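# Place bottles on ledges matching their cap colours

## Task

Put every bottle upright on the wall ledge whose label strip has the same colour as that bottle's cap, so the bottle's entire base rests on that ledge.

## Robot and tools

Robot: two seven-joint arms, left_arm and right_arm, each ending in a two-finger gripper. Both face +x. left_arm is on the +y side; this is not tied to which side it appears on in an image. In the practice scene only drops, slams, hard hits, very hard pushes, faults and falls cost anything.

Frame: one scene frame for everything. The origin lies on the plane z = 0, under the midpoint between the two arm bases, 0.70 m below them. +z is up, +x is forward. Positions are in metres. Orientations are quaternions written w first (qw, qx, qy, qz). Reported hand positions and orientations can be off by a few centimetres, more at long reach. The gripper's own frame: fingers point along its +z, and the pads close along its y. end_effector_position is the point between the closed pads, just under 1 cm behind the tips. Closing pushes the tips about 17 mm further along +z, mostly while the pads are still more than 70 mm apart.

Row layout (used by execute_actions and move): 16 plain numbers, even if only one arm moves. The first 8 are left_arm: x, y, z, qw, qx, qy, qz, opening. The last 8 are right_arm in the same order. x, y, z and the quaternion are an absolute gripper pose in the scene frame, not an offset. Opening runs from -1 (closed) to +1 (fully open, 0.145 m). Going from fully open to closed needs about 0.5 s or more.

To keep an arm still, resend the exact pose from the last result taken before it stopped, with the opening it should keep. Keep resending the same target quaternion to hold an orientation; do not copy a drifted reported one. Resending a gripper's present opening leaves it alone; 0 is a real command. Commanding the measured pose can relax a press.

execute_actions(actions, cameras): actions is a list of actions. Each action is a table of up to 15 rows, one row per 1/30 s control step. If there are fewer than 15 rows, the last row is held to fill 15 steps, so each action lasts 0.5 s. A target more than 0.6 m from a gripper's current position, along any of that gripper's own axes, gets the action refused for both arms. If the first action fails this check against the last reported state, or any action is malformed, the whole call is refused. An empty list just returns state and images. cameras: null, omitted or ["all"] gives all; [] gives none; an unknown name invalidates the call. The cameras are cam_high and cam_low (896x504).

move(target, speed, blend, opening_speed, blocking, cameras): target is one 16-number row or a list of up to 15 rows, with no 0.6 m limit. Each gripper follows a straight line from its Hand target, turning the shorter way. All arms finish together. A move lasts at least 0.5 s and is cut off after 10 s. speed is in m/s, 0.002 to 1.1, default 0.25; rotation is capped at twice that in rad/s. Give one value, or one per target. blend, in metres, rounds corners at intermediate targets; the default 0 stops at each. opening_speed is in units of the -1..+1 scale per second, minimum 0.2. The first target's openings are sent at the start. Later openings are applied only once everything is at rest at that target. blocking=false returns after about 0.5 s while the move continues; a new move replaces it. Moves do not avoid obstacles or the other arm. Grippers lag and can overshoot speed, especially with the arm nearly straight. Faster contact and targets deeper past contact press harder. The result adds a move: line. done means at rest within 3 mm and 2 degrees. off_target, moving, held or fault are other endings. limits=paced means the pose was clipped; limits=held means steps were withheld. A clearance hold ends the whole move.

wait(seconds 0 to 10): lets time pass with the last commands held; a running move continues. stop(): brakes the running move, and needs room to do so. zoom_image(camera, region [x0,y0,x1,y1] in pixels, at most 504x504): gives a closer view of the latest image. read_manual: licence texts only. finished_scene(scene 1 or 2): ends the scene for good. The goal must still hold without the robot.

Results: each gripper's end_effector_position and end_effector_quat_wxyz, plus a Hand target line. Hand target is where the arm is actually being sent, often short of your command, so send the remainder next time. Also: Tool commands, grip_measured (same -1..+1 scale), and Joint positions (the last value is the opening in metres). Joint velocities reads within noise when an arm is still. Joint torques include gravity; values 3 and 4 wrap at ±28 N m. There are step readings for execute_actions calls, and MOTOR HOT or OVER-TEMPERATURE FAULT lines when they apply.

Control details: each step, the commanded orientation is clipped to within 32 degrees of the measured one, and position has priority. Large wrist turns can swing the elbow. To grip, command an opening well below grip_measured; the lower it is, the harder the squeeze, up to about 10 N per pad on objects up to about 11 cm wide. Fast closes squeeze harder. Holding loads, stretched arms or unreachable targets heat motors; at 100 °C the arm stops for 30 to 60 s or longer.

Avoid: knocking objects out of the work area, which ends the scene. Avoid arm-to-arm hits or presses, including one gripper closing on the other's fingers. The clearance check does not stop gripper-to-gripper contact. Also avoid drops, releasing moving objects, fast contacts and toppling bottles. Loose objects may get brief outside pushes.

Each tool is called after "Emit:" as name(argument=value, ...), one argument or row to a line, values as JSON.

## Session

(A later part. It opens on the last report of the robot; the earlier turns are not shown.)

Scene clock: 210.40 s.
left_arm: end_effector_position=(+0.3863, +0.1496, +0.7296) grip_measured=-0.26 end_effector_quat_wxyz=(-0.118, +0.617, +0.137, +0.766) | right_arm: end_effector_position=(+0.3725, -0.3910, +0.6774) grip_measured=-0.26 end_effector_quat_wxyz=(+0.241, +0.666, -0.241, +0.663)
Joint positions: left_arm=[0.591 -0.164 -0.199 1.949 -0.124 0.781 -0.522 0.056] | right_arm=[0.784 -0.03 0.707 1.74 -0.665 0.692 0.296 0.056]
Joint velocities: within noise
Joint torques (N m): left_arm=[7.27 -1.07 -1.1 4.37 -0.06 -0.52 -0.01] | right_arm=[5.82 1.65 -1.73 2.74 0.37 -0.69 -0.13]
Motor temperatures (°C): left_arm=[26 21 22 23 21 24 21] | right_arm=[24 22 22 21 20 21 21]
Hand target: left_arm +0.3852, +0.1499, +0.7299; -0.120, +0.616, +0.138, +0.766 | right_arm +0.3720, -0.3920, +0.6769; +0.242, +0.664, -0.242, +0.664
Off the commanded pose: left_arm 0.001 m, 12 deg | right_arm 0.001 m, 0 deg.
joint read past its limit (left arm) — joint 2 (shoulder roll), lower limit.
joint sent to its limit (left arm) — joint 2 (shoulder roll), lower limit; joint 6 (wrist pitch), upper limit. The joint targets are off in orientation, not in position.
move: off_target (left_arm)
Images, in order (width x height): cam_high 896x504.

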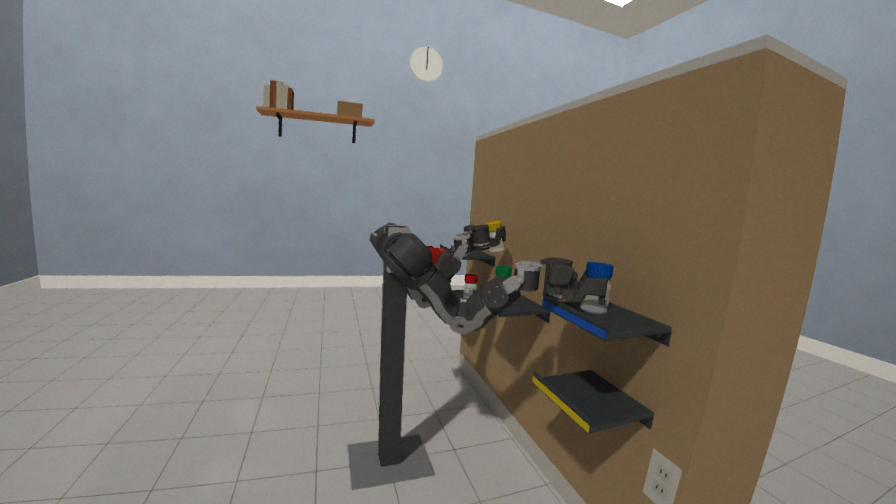

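Emit:
zoom_image(
  camera="cam_high",
  region=[535, 260, 625, 340],
)

Scaled by 5.600 from the camera's 896x504 image, which has a finer 1280x720 frame.

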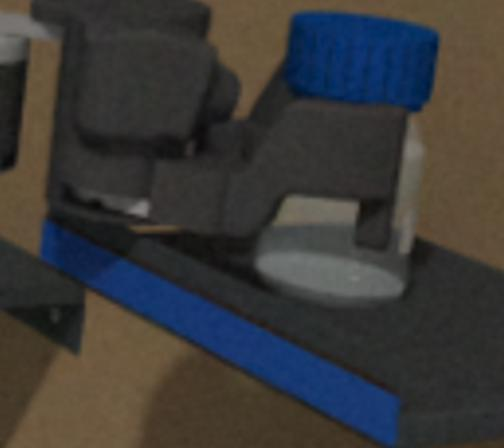

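Emit:
move(
  target=[0.385,0.15,0.73,-0.123,0.696,0.123,0.696,-1,0.376,-0.394,0.670,0.242,0.664,-0.242,0.664,-1],
  speed=0.03,
  cameras=["cam_high"],
)

Emit:
zoom_image(
  camera="cam_high",
  region=[535, 260, 625, 340],
)

Scene clock: 243.83 s.
left_arm: end_effector_position=(+0.3863, +0.1496, +0.7296) grip_measured=-0.26 end_effector_quat_wxyz=(-0.118, +0.617, +0.137, +0.766) | right_arm: end_effector_position=(+0.3757, -0.3928, +0.6768) grip_measured=-0.26 end_effector_quat_wxyz=(+0.244, +0.657, -0.237, +0.672)
Joint positions: left_arm=[0.591 -0.164 -0.199 1.949 -0.124 0.781 -0.522 0.056] | right_arm=[0.784 -0.034 0.722 1.716 -0.654 0.634 0.286 0.056]
Joint velocities: within noise
Joint torques (N m): left_arm=[7.27 -1.07 -1.11 4.37 -0.06 -0.52 -0.01] | right_arm=[5.39 1.23 -1.32 1.8 0.18 -0.11 -0.13]
Motor temperatures (°C): left_arm=[26 21 22 23 21 24 21] | right_arm=[24 22 22 21 20 21 21]
Hand target: left_arm +0.3852, +0.1499, +0.7299; -0.120, +0.616, +0.138, +0.766 | right_arm +0.3760, -0.3939, +0.6699; +0.242, +0.664, -0.242, +0.664
Off the commanded pose: left_arm 0.001 m, 12 deg | right_arm 0.007 m, 1 deg.
joint read past its limit (left arm) — joint 2 (shoulder roll), lower limit.
joint sent to its limit (left arm) — joint 2 (shoulder roll), lower limit; joint 6 (wrist pitch), upper limit. The joint targets are off in orientation, not in position.
move: off_target (left_arm, right_arm)
Images, in order (width x height): cam_high 896x504.

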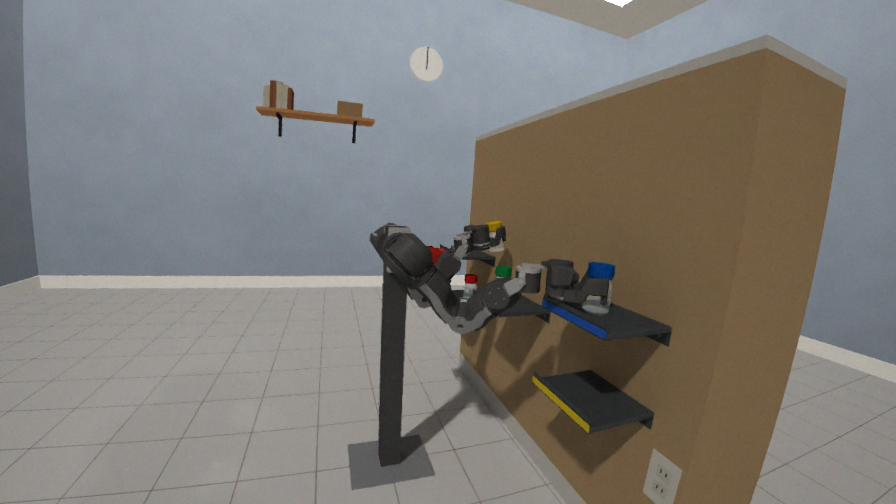

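Scaled by 5.600 from the camera's 896x504 image, which has a finer 1280x720 frame.

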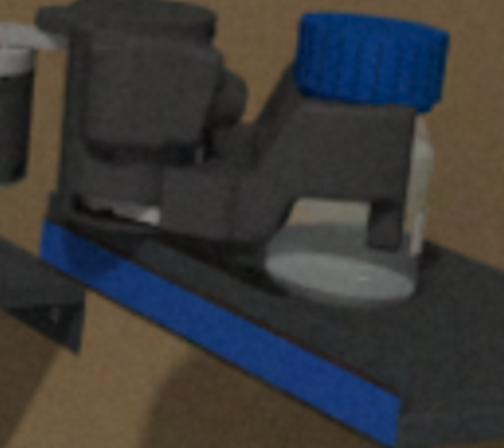

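Emit:
move(
  target=[
    [0.385,0.15,0.73,-0.123,0.696,0.123,0.696,-1,0.376,-0.394,0.676,0.242,0.664,-0.242,0.664,-1],
    [0.385,0.15,0.73,-0.123,0.696,0.123,0.696,-1,0.376,-0.394,0.676,0.242,0.664,-0.242,0.664,0.1],
  ],
  speed=0.05,
  opening_speed=0.5,
  cameras=["cam_high"],
)

Emit:
zoom_image(
  camera="cam_high",
  region=[535, 260, 625, 340],
)

Scene clock: 265.33 s.
left_arm: end_effector_position=(+0.3863, +0.1496, +0.7296) grip_measured=-0.26 end_effector_quat_wxyz=(-0.118, +0.617, +0.137, +0.766) | right_arm: end_effector_position=(+0.3751, -0.3944, +0.6766) grip_measured=+0.10 end_effector_quat_wxyz=(+0.243, +0.662, -0.243, +0.666)
Joint positions: left_arm=[0.591 -0.164 -0.199 1.949 -0.124 0.781 -0.522 0.056] | right_arm=[0.795 -0.03 0.722 1.714 -0.664 0.661 0.286 0.083]
Joint velocities: within noise
Joint torques (N m): left_arm=[7.27 -1.07 -1.1 4.37 -0.06 -0.52 -0.01] | right_arm=[6.32 2.41 -3.18 2.51 0.2 -0.27 0.07]
Motor temperatures (°C): left_arm=[26 21 22 23 21 24 21] | right_arm=[24 22 22 20 20 20 21]
Hand target: left_arm +0.3852, +0.1499, +0.7299; -0.120, +0.616, +0.138, +0.766 | right_arm +0.3759, -0.3941, +0.6761; +0.242, +0.664, -0.242, +0.664
Off the commanded pose: left_arm 0.001 m, 12 deg | right_arm 0.001 m, 0 deg.
joint read past its limit (left arm) — joint 2 (shoulder roll), lower limit.
joint sent to its limit (left arm) — joint 2 (shoulder roll), lower limit; joint 6 (wrist pitch), upper limit. The joint targets are off in orientation, not in position.
move: off_target (left_arm)
Images, in order (width x height): cam_high 896x504.

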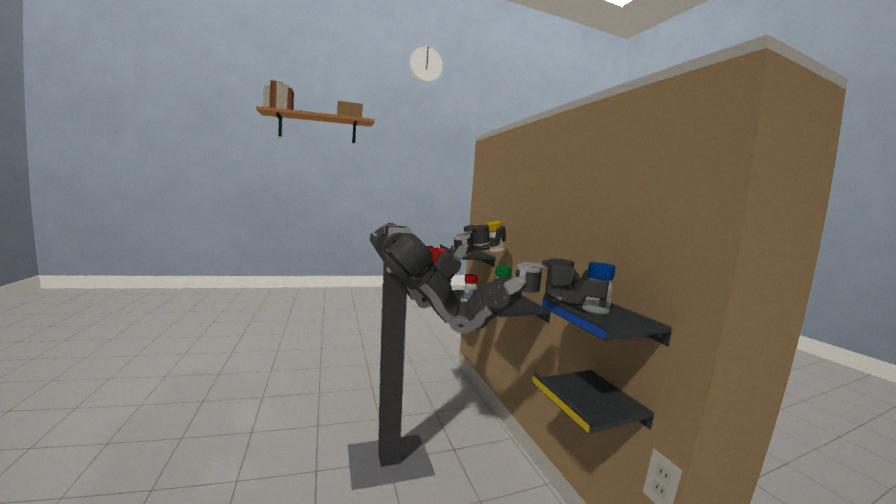

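Scaled by 5.600 from the camera's 896x504 image, which has a finer 1280x720 frame.

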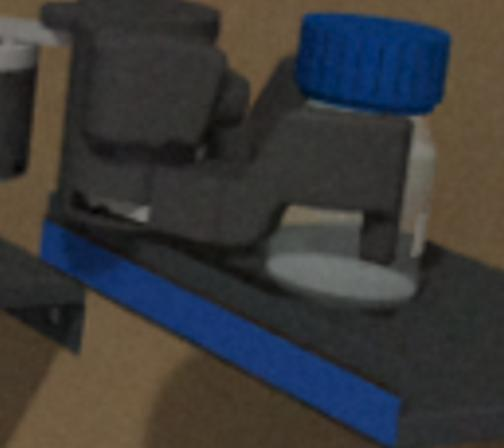

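Emit:
move(
  target=[
    [0.385,0.15,0.73,-0.123,0.696,0.123,0.696,-1,0.376,-0.394,0.682,0.242,0.664,-0.242,0.664,0.4],
    [0.385,0.15,0.73,-0.123,0.696,0.123,0.696,-1,0.29,-0.322,0.685,0.242,0.664,-0.242,0.664,0.4],
    [0.385,0.15,0.73,-0.123,0.696,0.123,0.696,-1,0.25,-0.25,0.60,0.242,0.664,-0.242,0.664,0.4],
    [0.385,0.15,0.73,-0.123,0.696,0.123,0.696,-1,0.25,-0.22,0.45,0.183,0.683,-0.183,0.683,0.4],
  ],
  speed=[0.05,0.15,0.2,0.2],
  opening_speed=0.6,
)

Emit:
zoom_image(
  camera="cam_high",
  region=[430, 200, 680, 420],
)

Emit:
zoom_image(
  camera="cam_low",
  region=[420, 130, 620, 300],
)

Scene clock: 287.07 s.
left_arm: end_effector_position=(+0.3863, +0.1496, +0.7296) grip_measured=-0.26 end_effector_quat_wxyz=(-0.118, +0.617, +0.137, +0.766) | right_arm: end_effector_position=(+0.2496, -0.2211, +0.4492) grip_measured=+0.40 end_effector_quat_wxyz=(+0.186, +0.684, -0.184, +0.681)
Joint positions: left_arm=[0.591 -0.164 -0.199 1.949 -0.124 0.781 -0.522 0.056] | right_arm=[-0.479 -0.085 -0.002 1.806 -0.081 -0.24 -0.511 0.105]
Joint velocities: within noise
Joint torques (N m): left_arm=[7.24 -1.07 -1.1 4.36 -0.06 -0.52 -0.01] | right_arm=[0.51 0.01 -0.91 4.59 -0.09 -0.5 0.13]
Motor temperatures (°C): left_arm=[26 21 22 23 21 24 21] | right_arm=[24 22 22 20 20 20 21]
Hand target: left_arm +0.3852, +0.1499, +0.7299; -0.120, +0.616, +0.138, +0.766 | right_arm +0.2500, -0.2199, +0.4500; +0.183, +0.683, -0.183, +0.683
Off the commanded pose: left_arm 0.001 m, 12 deg | right_arm 0.001 m, 0 deg.
joint read past its limit (left arm) — joint 2 (shoulder roll), lower limit.
joint sent to its limit (left arm) — joint 2 (shoulder roll), lower limit; joint 6 (wrist pitch), upper limit. The joint targets are off in orientation, not in position.
move: off_target (left_arm)

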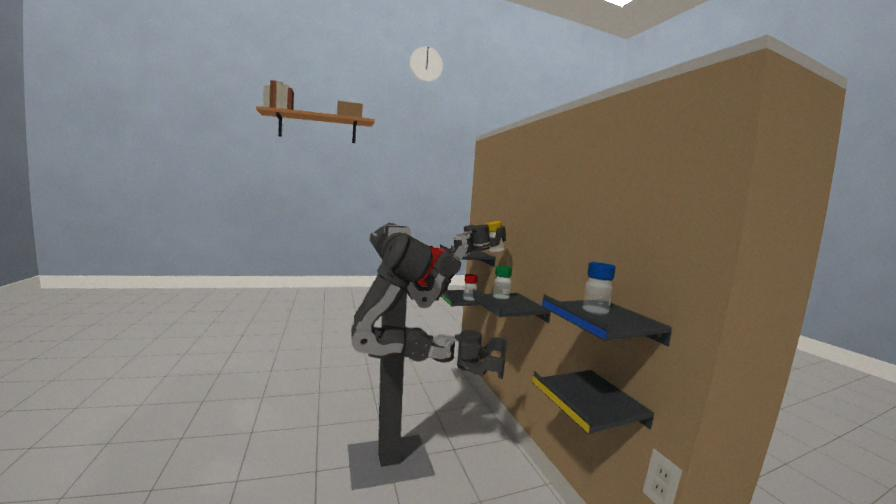

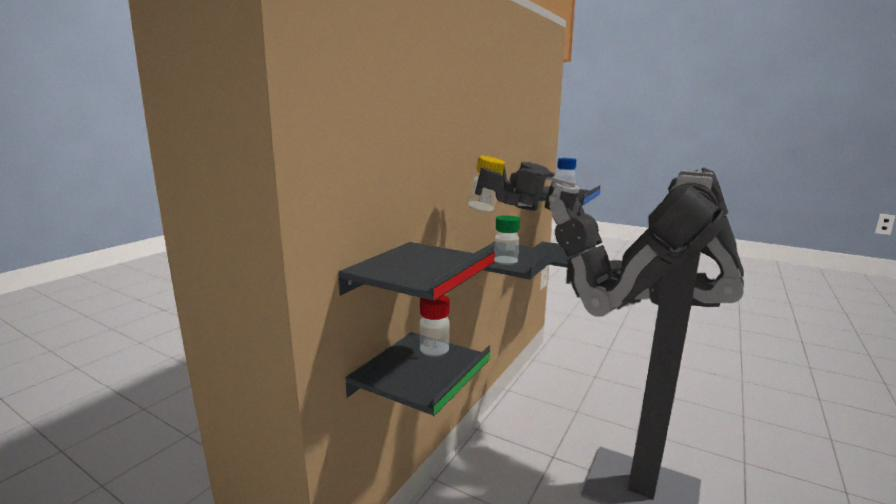

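Scaled by 2.016 from the camera's 896x504 image, which has a finer 1280x720 frame.

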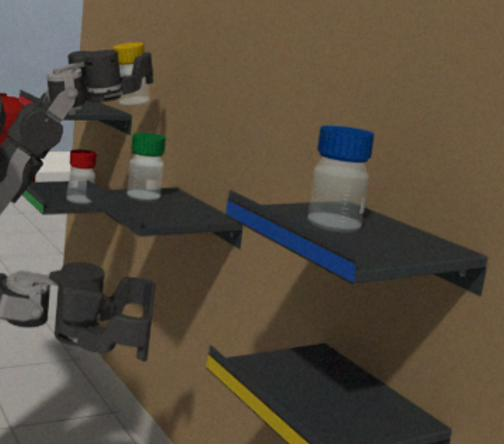

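Scaled by 2.520 from the camera's 896x504 image, which has a finer 1280x720 frame.

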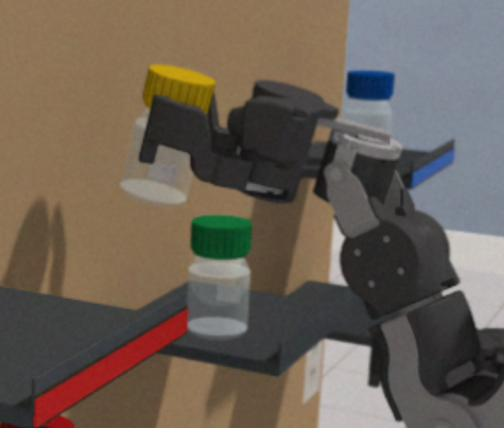

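Emit:
move(
  target=[
    [0.385,0.0,0.725,0,0.707,0,0.707,-1,0.25,-0.22,0.45,0.183,0.683,-0.183,0.683,0.4],
    [0.38,-0.07,0.715,0.062,0.704,-0.062,0.704,-1,0.25,-0.22,0.45,0.183,0.683,-0.183,0.683,0.4],
    [0.38,-0.07,0.65,0.062,0.704,-0.062,0.704,-1,0.25,-0.22,0.45,0.183,0.683,-0.183,0.683,0.4],
  ],
  speed=0.14,
  blend=[0.02,0,0],
)

Emit:
zoom_image(
  camera="cam_high",
  region=[430, 200, 600, 350],
)

Emit:
zoom_image(
  camera="cam_low",
  region=[440, 150, 620, 300],
)

Scene clock: 309.93 s.
left_arm: end_effector_position=(+0.3800, -0.0694, +0.6479) grip_measured=-0.26 end_effector_quat_wxyz=(+0.061, +0.708, -0.061, +0.701) | right_arm: end_effector_position=(+0.2496, -0.2211, +0.4492) grip_measured=+0.40 end_effector_quat_wxyz=(+0.186, +0.684, -0.184, +0.681)
Joint positions: left_arm=[0.87 -0.034 -1.059 1.644 0.829 0.459 -1.136 0.056] | right_arm=[-0.479 -0.085 -0.002 1.806 -0.081 -0.24 -0.511 0.105]
Joint velocities: within noise
Joint torques (N m): left_arm=[9.16 -2.31 1.57 3.45 -0.52 -0.52 0.2] | right_arm=[0.49 -0.15 -0.99 4.53 -0.11 -0.53 0.11]
Motor temperatures (°C): left_arm=[27 21 22 23 21 24 21] | right_arm=[23 22 22 21 20 20 21]
Hand target: left_arm +0.3800, -0.0700, +0.6500; +0.062, +0.704, -0.062, +0.704 | right_arm +0.2500, -0.2199, +0.4500; +0.183, +0.683, -0.183, +0.683
Off the commanded pose: left_arm 0.002 m, 1 deg | right_arm 0.001 m, 0 deg.
move: done

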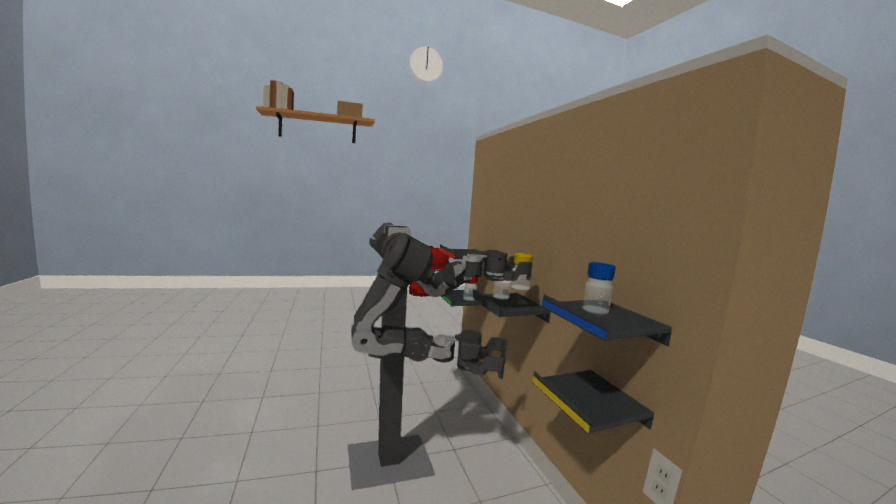

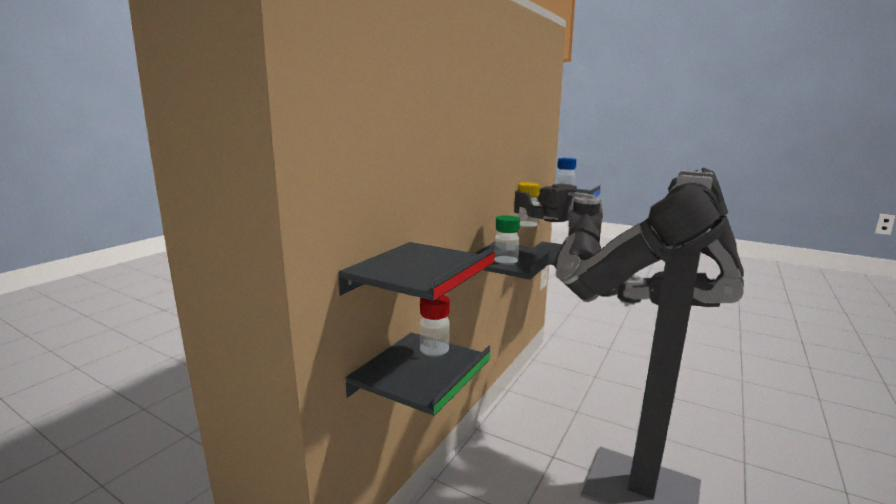

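Scaled by 2.965 from the camera's 896x504 image, which has a finer 1280x720 frame.

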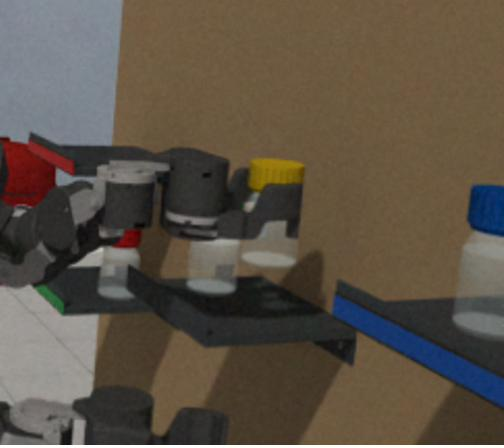

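Scaled by 2.800 from the camera's 896x504 image, which has a finer 1280x720 frame.

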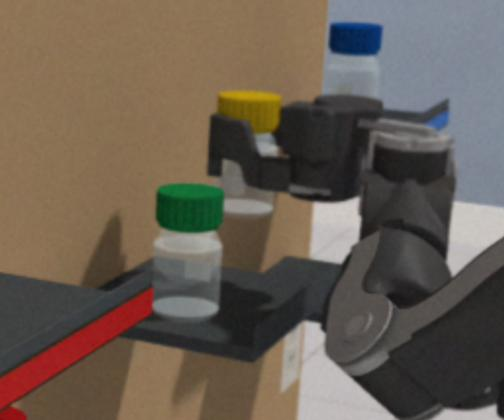

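Emit:
move(
  target=[
    [0.371,-0.068,0.63,0.062,0.704,-0.062,0.704,-1,0.25,-0.22,0.45,0.183,0.683,-0.183,0.683,0.4],
    [0.371,-0.068,0.603,0.062,0.704,-0.062,0.704,-1,0.25,-0.22,0.45,0.183,0.683,-0.183,0.683,0.4],
  ],
  speed=0.07,
)

Emit:
zoom_image(
  camera="cam_high",
  region=[430, 200, 600, 350],
)

Emit:
zoom_image(
  camera="cam_low",
  region=[440, 150, 620, 300],
)

Scene clock: 323.43 s.
left_arm: end_effector_position=(+0.3708, -0.0678, +0.6025) grip_measured=-0.26 end_effector_quat_wxyz=(+0.062, +0.707, -0.061, +0.702) | right_arm: end_effector_position=(+0.2496, -0.2211, +0.4492) grip_measured=+0.40 end_effector_quat_wxyz=(+0.186, +0.684, -0.184, +0.681)
Joint positions: left_arm=[0.775 0.025 -1.166 1.625 0.757 0.303 -1.124 0.056] | right_arm=[-0.479 -0.085 -0.002 1.806 -0.081 -0.24 -0.511 0.105]
Joint velocities: within noise
Joint torques (N m): left_arm=[8.22 -2.2 1.46 3.47 -0.54 -0.53 0.19] | right_arm=[0.62 -0.01 -1.01 4.57 -0.11 -0.5 0.13]
Motor temperatures (°C): left_arm=[28 21 22 23 22 24 21] | right_arm=[22 22 22 22 20 21 21]
Hand target: left_arm +0.3710, -0.0680, +0.6031; +0.062, +0.704, -0.062, +0.704 | right_arm +0.2500, -0.2199, +0.4500; +0.183, +0.683, -0.183, +0.683
Off the commanded pose: left_arm 0.001 m, 0 deg | right_arm 0.001 m, 0 deg.
move: done

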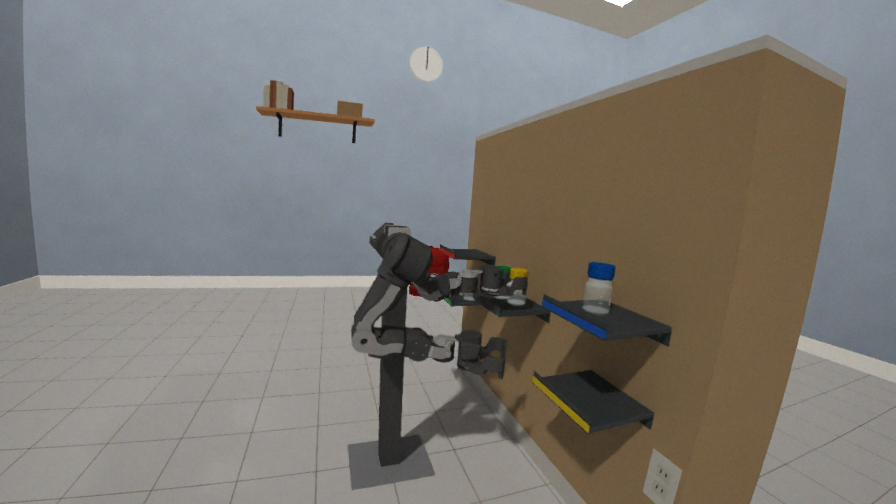

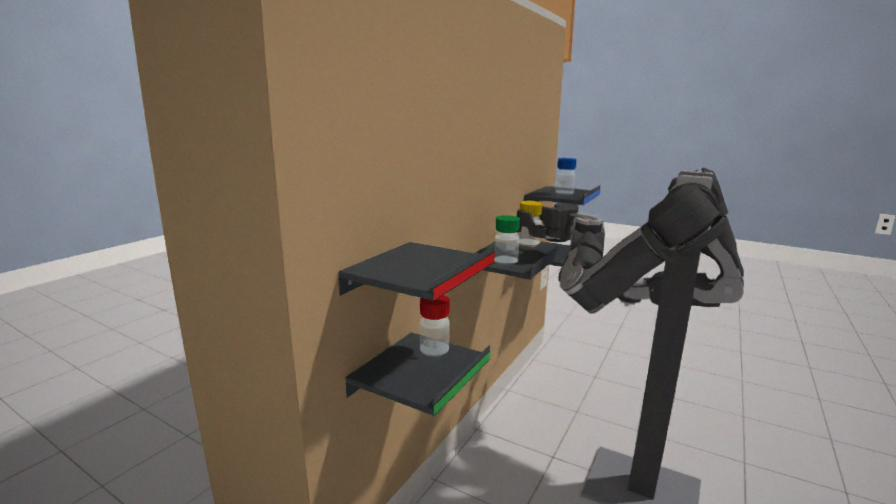

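Scaled by 2.965 from the camera's 896x504 image, which has a finer 1280x720 frame.

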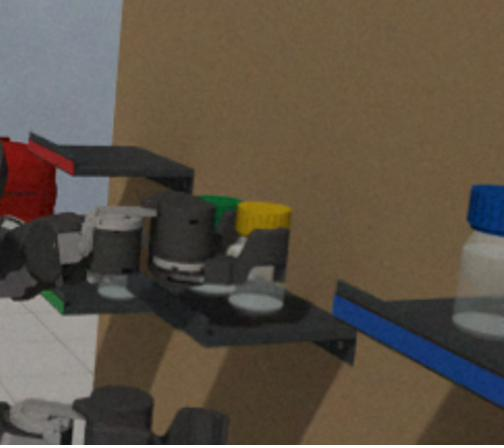

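Scaled by 2.800 from the camera's 896x504 image, which has a finer 1280x720 frame.

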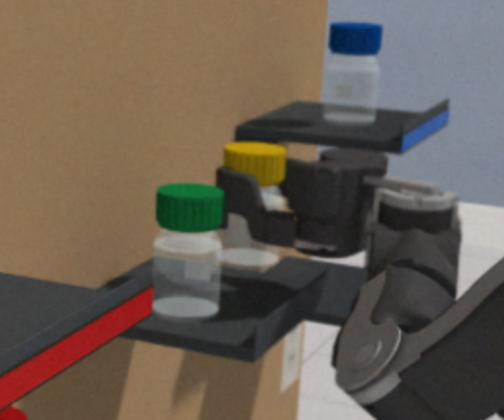

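Good. Descend to contact.

Emit:
move(
  target=[
    [0.371,-0.068,0.592,0.062,0.704,-0.062,0.704,-1,0.25,-0.22,0.45,0.183,0.683,-0.183,0.683,0.4],
    [0.371,-0.068,0.587,0.062,0.704,-0.062,0.704,-1,0.25,-0.22,0.45,0.183,0.683,-0.183,0.683,0.4],
  ],
  speed=0.03,
  cameras=["cam_high"],
)

Emit:
zoom_image(
  camera="cam_high",
  region=[460, 240, 560, 330],
)

Scene clock: 332.43 s.
left_arm: end_effector_position=(+0.3708, -0.0681, +0.5877) grip_measured=-0.26 end_effector_quat_wxyz=(+0.062, +0.706, -0.061, +0.703) | right_arm: end_effector_position=(+0.2496, -0.2211, +0.4492) grip_measured=+0.40 end_effector_quat_wxyz=(+0.186, +0.684, -0.184, +0.681)
Joint positions: left_arm=[0.765 0.04 -1.208 1.591 0.747 0.235 -1.119 0.056] | right_arm=[-0.479 -0.085 -0.002 1.806 -0.081 -0.24 -0.511 0.105]
Joint velocities: within noise
Joint torques (N m): left_arm=[7.71 -2.04 1.48 3.34 -0.52 -0.55 0.19] | right_arm=[0.49 -0.01 -1.09 4.57 -0.12 -0.51 0.12]
Motor temperatures (°C): left_arm=[28 21 22 23 22 24 21] | right_arm=[22 22 22 22 20 21 21]
Hand target: left_arm +0.3710, -0.0680, +0.5870; +0.062, +0.704, -0.062, +0.704 | right_arm +0.2500, -0.2199, +0.4500; +0.183, +0.683, -0.183, +0.683
Off the commanded pose: left_arm 0.001 m, 0 deg | right_arm 0.001 m, 0 deg.
move: done
Images, in order (width x height): cam_high 896x504.

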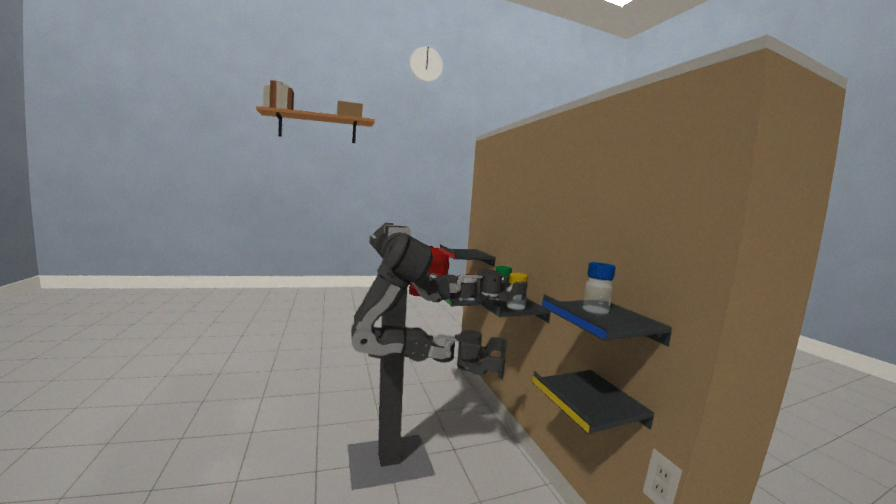

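Scaled by 5.040 from the camera's 896x504 image, which has a finer 1280x720 frame.

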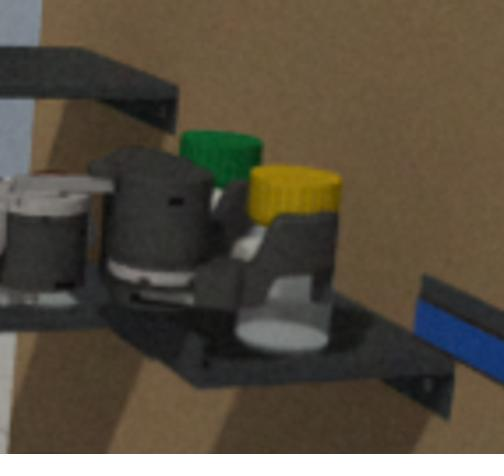

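Emit:
move(
  target=[
    [0.371,-0.068,0.582,0.062,0.704,-0.062,0.704,-1,0.25,-0.22,0.45,0.183,0.683,-0.183,0.683,0.4],
    [0.371,-0.068,0.578,0.062,0.704,-0.062,0.704,-1,0.25,-0.22,0.45,0.183,0.683,-0.183,0.683,0.4],
  ],
  speed=0.03,
  cameras=["cam_high"],
)

Emit:
zoom_image(
  camera="cam_high",
  region=[460, 240, 560, 330],
)

Scene clock: 339.93 s.
left_arm: end_effector_position=(+0.3712, -0.0677, +0.5851) grip_measured=-0.26 end_effector_quat_wxyz=(+0.064, +0.698, -0.057, +0.711) | right_arm: end_effector_position=(+0.2496, -0.2211, +0.4492) grip_measured=+0.40 end_effector_quat_wxyz=(+0.186, +0.684, -0.184, +0.681)
Joint positions: left_arm=[0.763 0.044 -1.226 1.574 0.729 0.192 -1.118 0.056] | right_arm=[-0.479 -0.085 -0.002 1.806 -0.081 -0.24 -0.511 0.105]
Joint velocities: within noise
Joint torques (N m): left_arm=[5.92 -1.62 1.1 2.54 -0.17 -0.32 0.3] | right_arm=[0.62 0.09 -1.05 4.52 -0.12 -0.52 0.15]
Motor temperatures (°C): left_arm=[28 21 22 23 22 24 21] | right_arm=[22 22 22 22 20 21 21]
Hand target: left_arm +0.3710, -0.0679, +0.5780; +0.062, +0.704, -0.062, +0.704 | right_arm +0.2500, -0.2199, +0.4500; +0.183, +0.683, -0.183, +0.683
Off the commanded pose: left_arm 0.007 m, 1 deg | right_arm 0.001 m, 0 deg.
move: off_target (left_arm)
Images, in order (width x height): cam_high 896x504.

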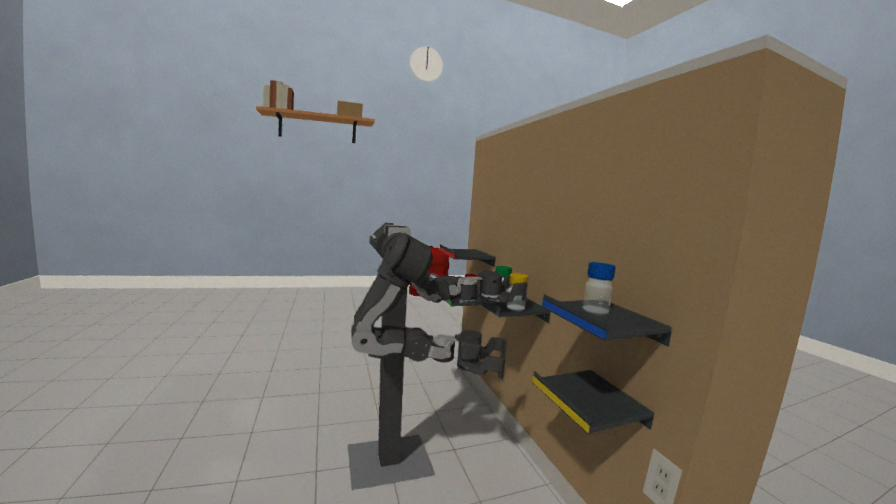

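Scaled by 5.040 from the camera's 896x504 image, which has a finer 1280x720 frame.

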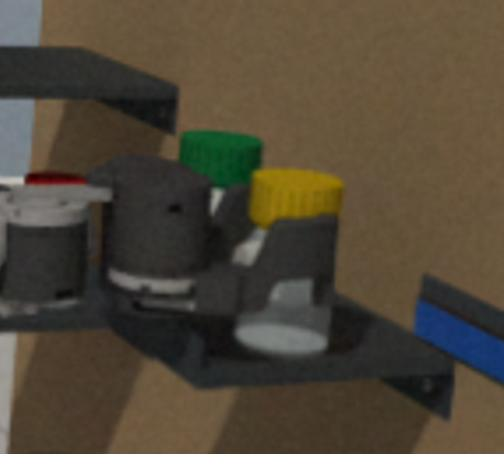

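Emit:
move(
  target=[
    [0.371,-0.068,0.586,0.062,0.704,-0.062,0.704,-1,0.25,-0.22,0.45,0.183,0.683,-0.183,0.683,0.4],
    [0.371,-0.068,0.586,0.062,0.704,-0.062,0.704,0.05,0.25,-0.22,0.45,0.183,0.683,-0.183,0.683,0.4],
  ],
  speed=0.05,
  opening_speed=0.5,
)

Emit:
zoom_image(
  camera="cam_high",
  region=[460, 240, 560, 330],
)

Emit:
zoom_image(
  camera="cam_low",
  region=[470, 180, 620, 300],
)

Scene clock: 350.17 s.
left_arm: end_effector_position=(+0.3710, -0.0683, +0.5853) grip_measured=+0.05 end_effector_quat_wxyz=(+0.062, +0.704, -0.062, +0.705) | right_arm: end_effector_position=(+0.2496, -0.2211, +0.4492) grip_measured=+0.40 end_effector_quat_wxyz=(+0.186, +0.684, -0.184, +0.681)
Joint positions: left_arm=[0.767 0.044 -1.221 1.583 0.745 0.219 -1.118 0.079] | right_arm=[-0.479 -0.085 -0.002 1.806 -0.081 -0.24 -0.511 0.105]
Joint velocities: within noise
Joint torques (N m): left_arm=[7.98 -2.36 2.41 4.59 -0.29 -0.25 0.06] | right_arm=[0.65 0.15 -1.05 4.52 -0.11 -0.5 0.11]
Motor temperatures (°C): left_arm=[27 21 22 23 22 24 21] | right_arm=[22 22 22 22 20 21 21]
Hand target: left_arm +0.3710, -0.0680, +0.5860; +0.062, +0.704, -0.062, +0.704 | right_arm +0.2500, -0.2199, +0.4500; +0.183, +0.683, -0.183, +0.683
Off the commanded pose: left_arm 0.001 m, 0 deg | right_arm 0.001 m, 0 deg.
move: done

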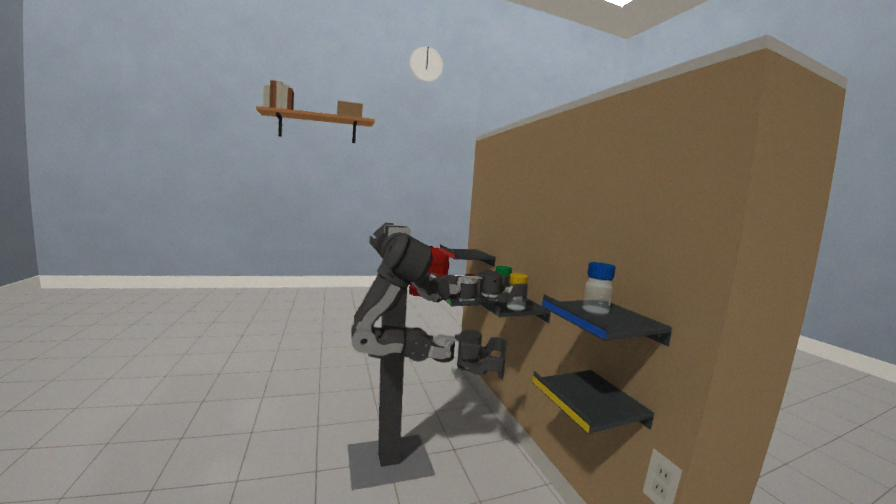

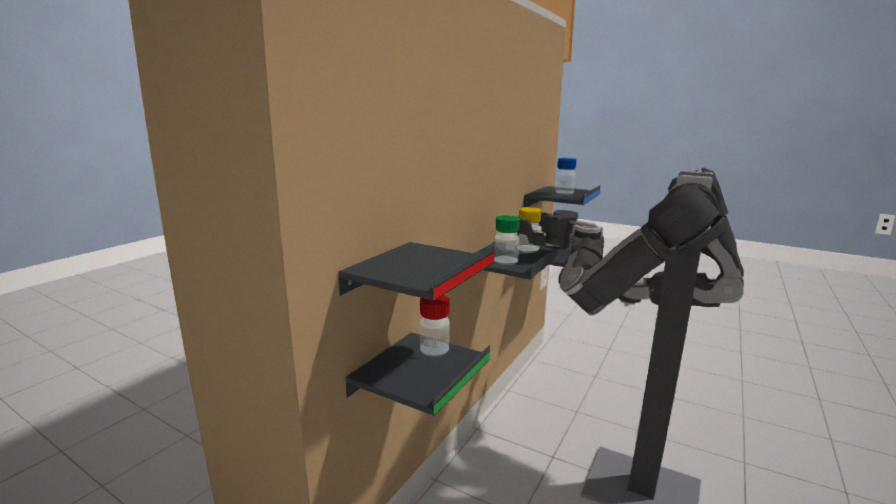

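Scaled by 5.040 from the camera's 896x504 image, which has a finer 1280x720 frame.

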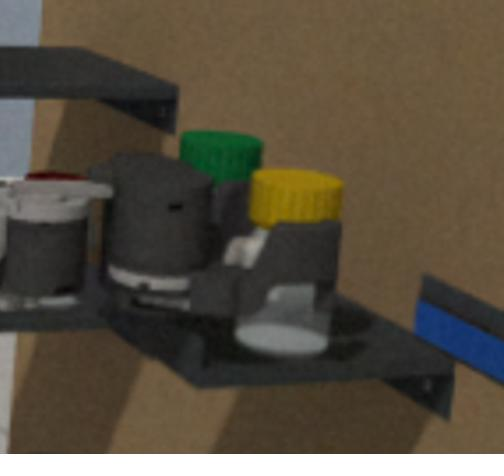

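Scaled by 3.360 from the camera's 896x504 image, which has a finer 1280x720 frame.

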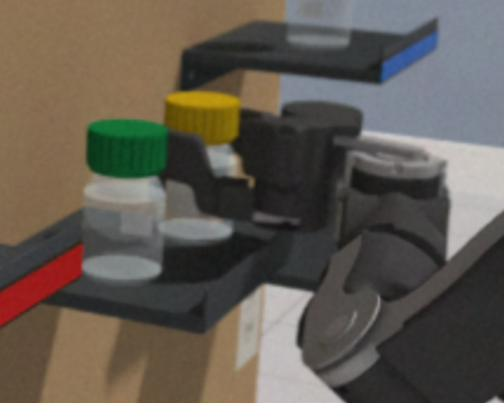

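Emit:
move(
  target=[
    [0.26,-0.048,0.59,0.062,0.704,-0.062,0.704,0.05,0.25,-0.22,0.45,0.183,0.683,-0.183,0.683,0.4],
    [0.25,0.12,0.50,-0.123,0.696,0.123,0.696,0.05,0.25,-0.22,0.45,0.183,0.683,-0.183,0.683,0.4],
    [0.29,0.25,0.482,-0.242,0.664,0.242,0.664,0.5,0.25,-0.22,0.45,0.183,0.683,-0.183,0.683,0.4],
  ],
  speed=0.2,
  blend=[0.02,0.03,0],
)

Emit:
zoom_image(
  camera="cam_low",
  region=[380, 200, 620, 400],
)

Emit:
zoom_image(
  camera="cam_high",
  region=[430, 200, 600, 350],
)

Scene clock: 365.20 s.
left_arm: end_effector_position=(+0.2896, +0.2507, +0.4835) grip_measured=+0.50 end_effector_quat_wxyz=(-0.244, +0.663, +0.243, +0.665) | right_arm: end_effector_position=(+0.2496, -0.2211, +0.4492) grip_measured=+0.40 end_effector_quat_wxyz=(+0.186, +0.684, -0.184, +0.681)
Joint positions: left_arm=[0.152 0.734 -0.899 1.805 0.575 -0.244 -1.542 0.112] | right_arm=[-0.479 -0.085 -0.002 1.806 -0.081 -0.24 -0.511 0.105]
Joint velocities: within noise
Joint torques (N m): left_arm=[4.52 2.28 1.29 3.45 -0.35 -0.17 0.23] | right_arm=[0.67 0.12 -0.96 4.6 -0.11 -0.53 0.14]
Motor temperatures (°C): left_arm=[27 21 23 23 22 24 21] | right_arm=[22 22 22 22 20 21 21]
Hand target: left_arm +0.2900, +0.2500, +0.4820; -0.242, +0.664, +0.242, +0.664 | right_arm +0.2500, -0.2199, +0.4500; +0.183, +0.683, -0.183, +0.683
Off the commanded pose: left_arm 0.002 m, 0 deg | right_arm 0.001 m, 0 deg.
move: done

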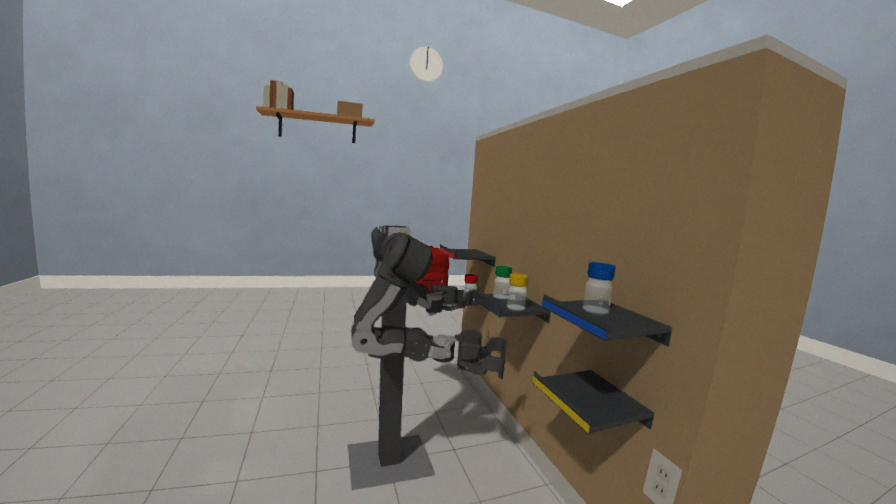

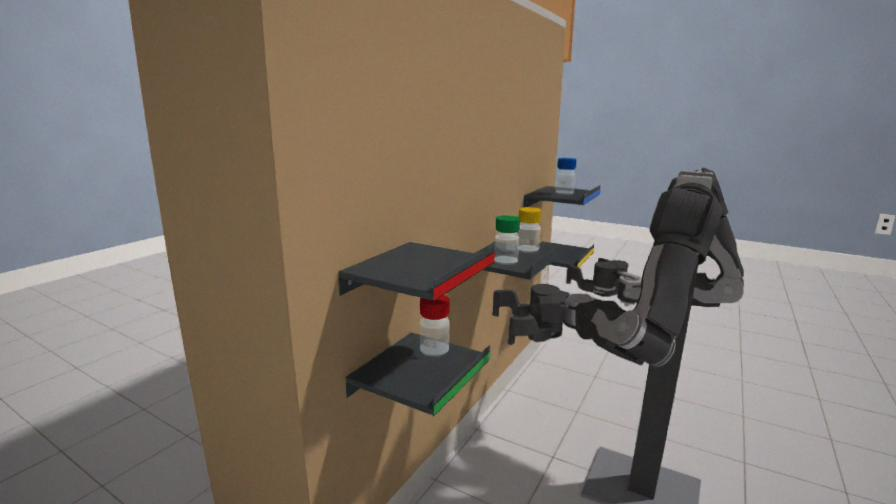

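Scaled by 2.100 from the camera's 896x504 image, which has a finer 1280x720 frame.

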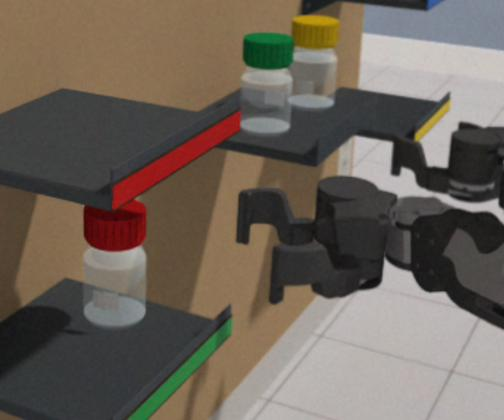

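Scaled by 2.965 from the camera's 896x504 image, which has a finer 1280x720 frame.

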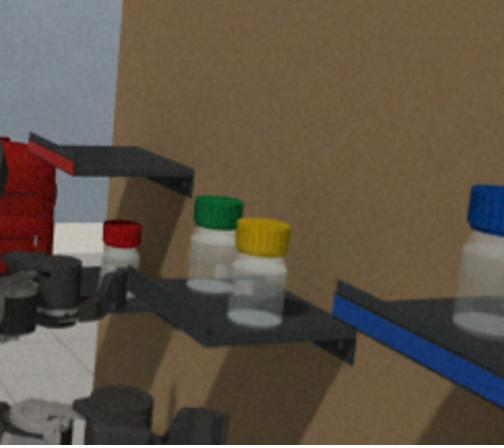

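Emit:
move(
  target=[
    [0.345,0.302,0.482,-0.242,0.664,0.242,0.664,0.5,0.265,-0.10,0.53,-0.062,0.704,0.062,0.704,0.3],
    [0.394,0.346,0.482,-0.242,0.664,0.242,0.664,0.5,0.275,-0.086,0.588,-0.062,0.704,0.062,0.704,0.3],
  ],
  speed=0.12,
)

Emit:
zoom_image(
  camera="cam_low",
  region=[380, 180, 620, 390],
)

Emit:
zoom_image(
  camera="cam_high",
  region=[430, 200, 600, 350],
)

Scene clock: 388.40 s.
left_arm: end_effector_position=(+0.3938, +0.3474, +0.4842) grip_measured=+0.50 end_effector_quat_wxyz=(-0.245, +0.662, +0.243, +0.665) | right_arm: end_effector_position=(+0.2749, -0.0858, +0.5893) grip_measured=+0.30 end_effector_quat_wxyz=(-0.064, +0.702, +0.062, +0.706)
Joint positions: left_arm=[0.509 0.766 -0.873 1.242 0.944 -0.355 -1.029 0.112] | right_arm=[-0.29 0.169 -0.343 2.38 0.063 0.473 -0.227 0.098]
Joint velocities: within noise
Joint torques (N m): left_arm=[7.19 3.28 2.04 2.51 -0.24 -0.45 0.23] | right_arm=[1.2 -0.49 -0.36 3.85 -0.05 -0.29 -0.09]
Motor temperatures (°C): left_arm=[26 21 23 23 22 24 21] | right_arm=[22 22 21 22 20 21 21]
Hand target: left_arm +0.3940, +0.3460, +0.4820; -0.242, +0.664, +0.242, +0.664 | right_arm +0.2750, -0.0860, +0.5881; -0.062, +0.704, +0.062, +0.704
Off the commanded pose: left_arm 0.003 m, 0 deg | right_arm 0.001 m, 0 deg.
move: done

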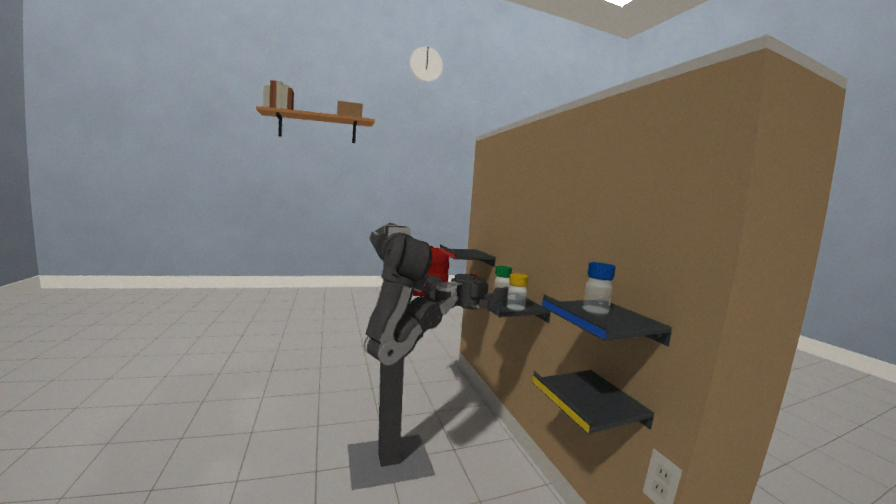

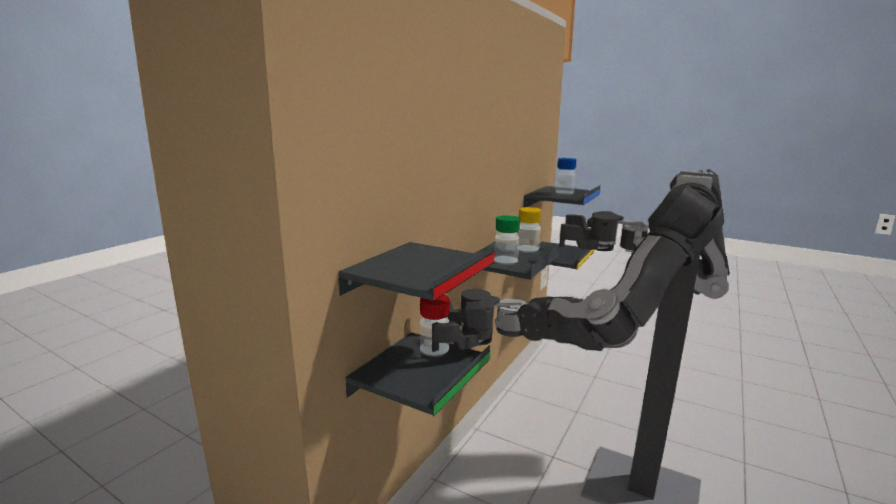

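Scaled by 2.100 from the camera's 896x504 image, which has a finer 1280x720 frame.

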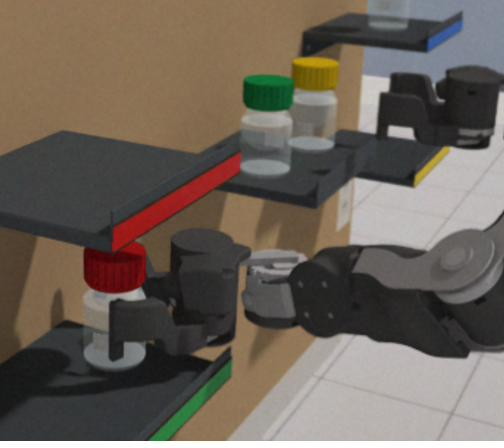

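Scaled by 2.965 from the camera's 896x504 image, which has a finer 1280x720 frame.

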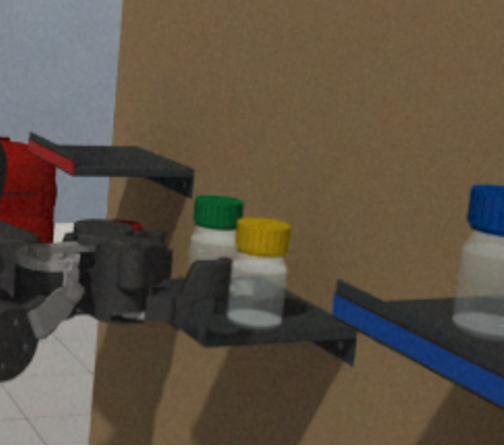

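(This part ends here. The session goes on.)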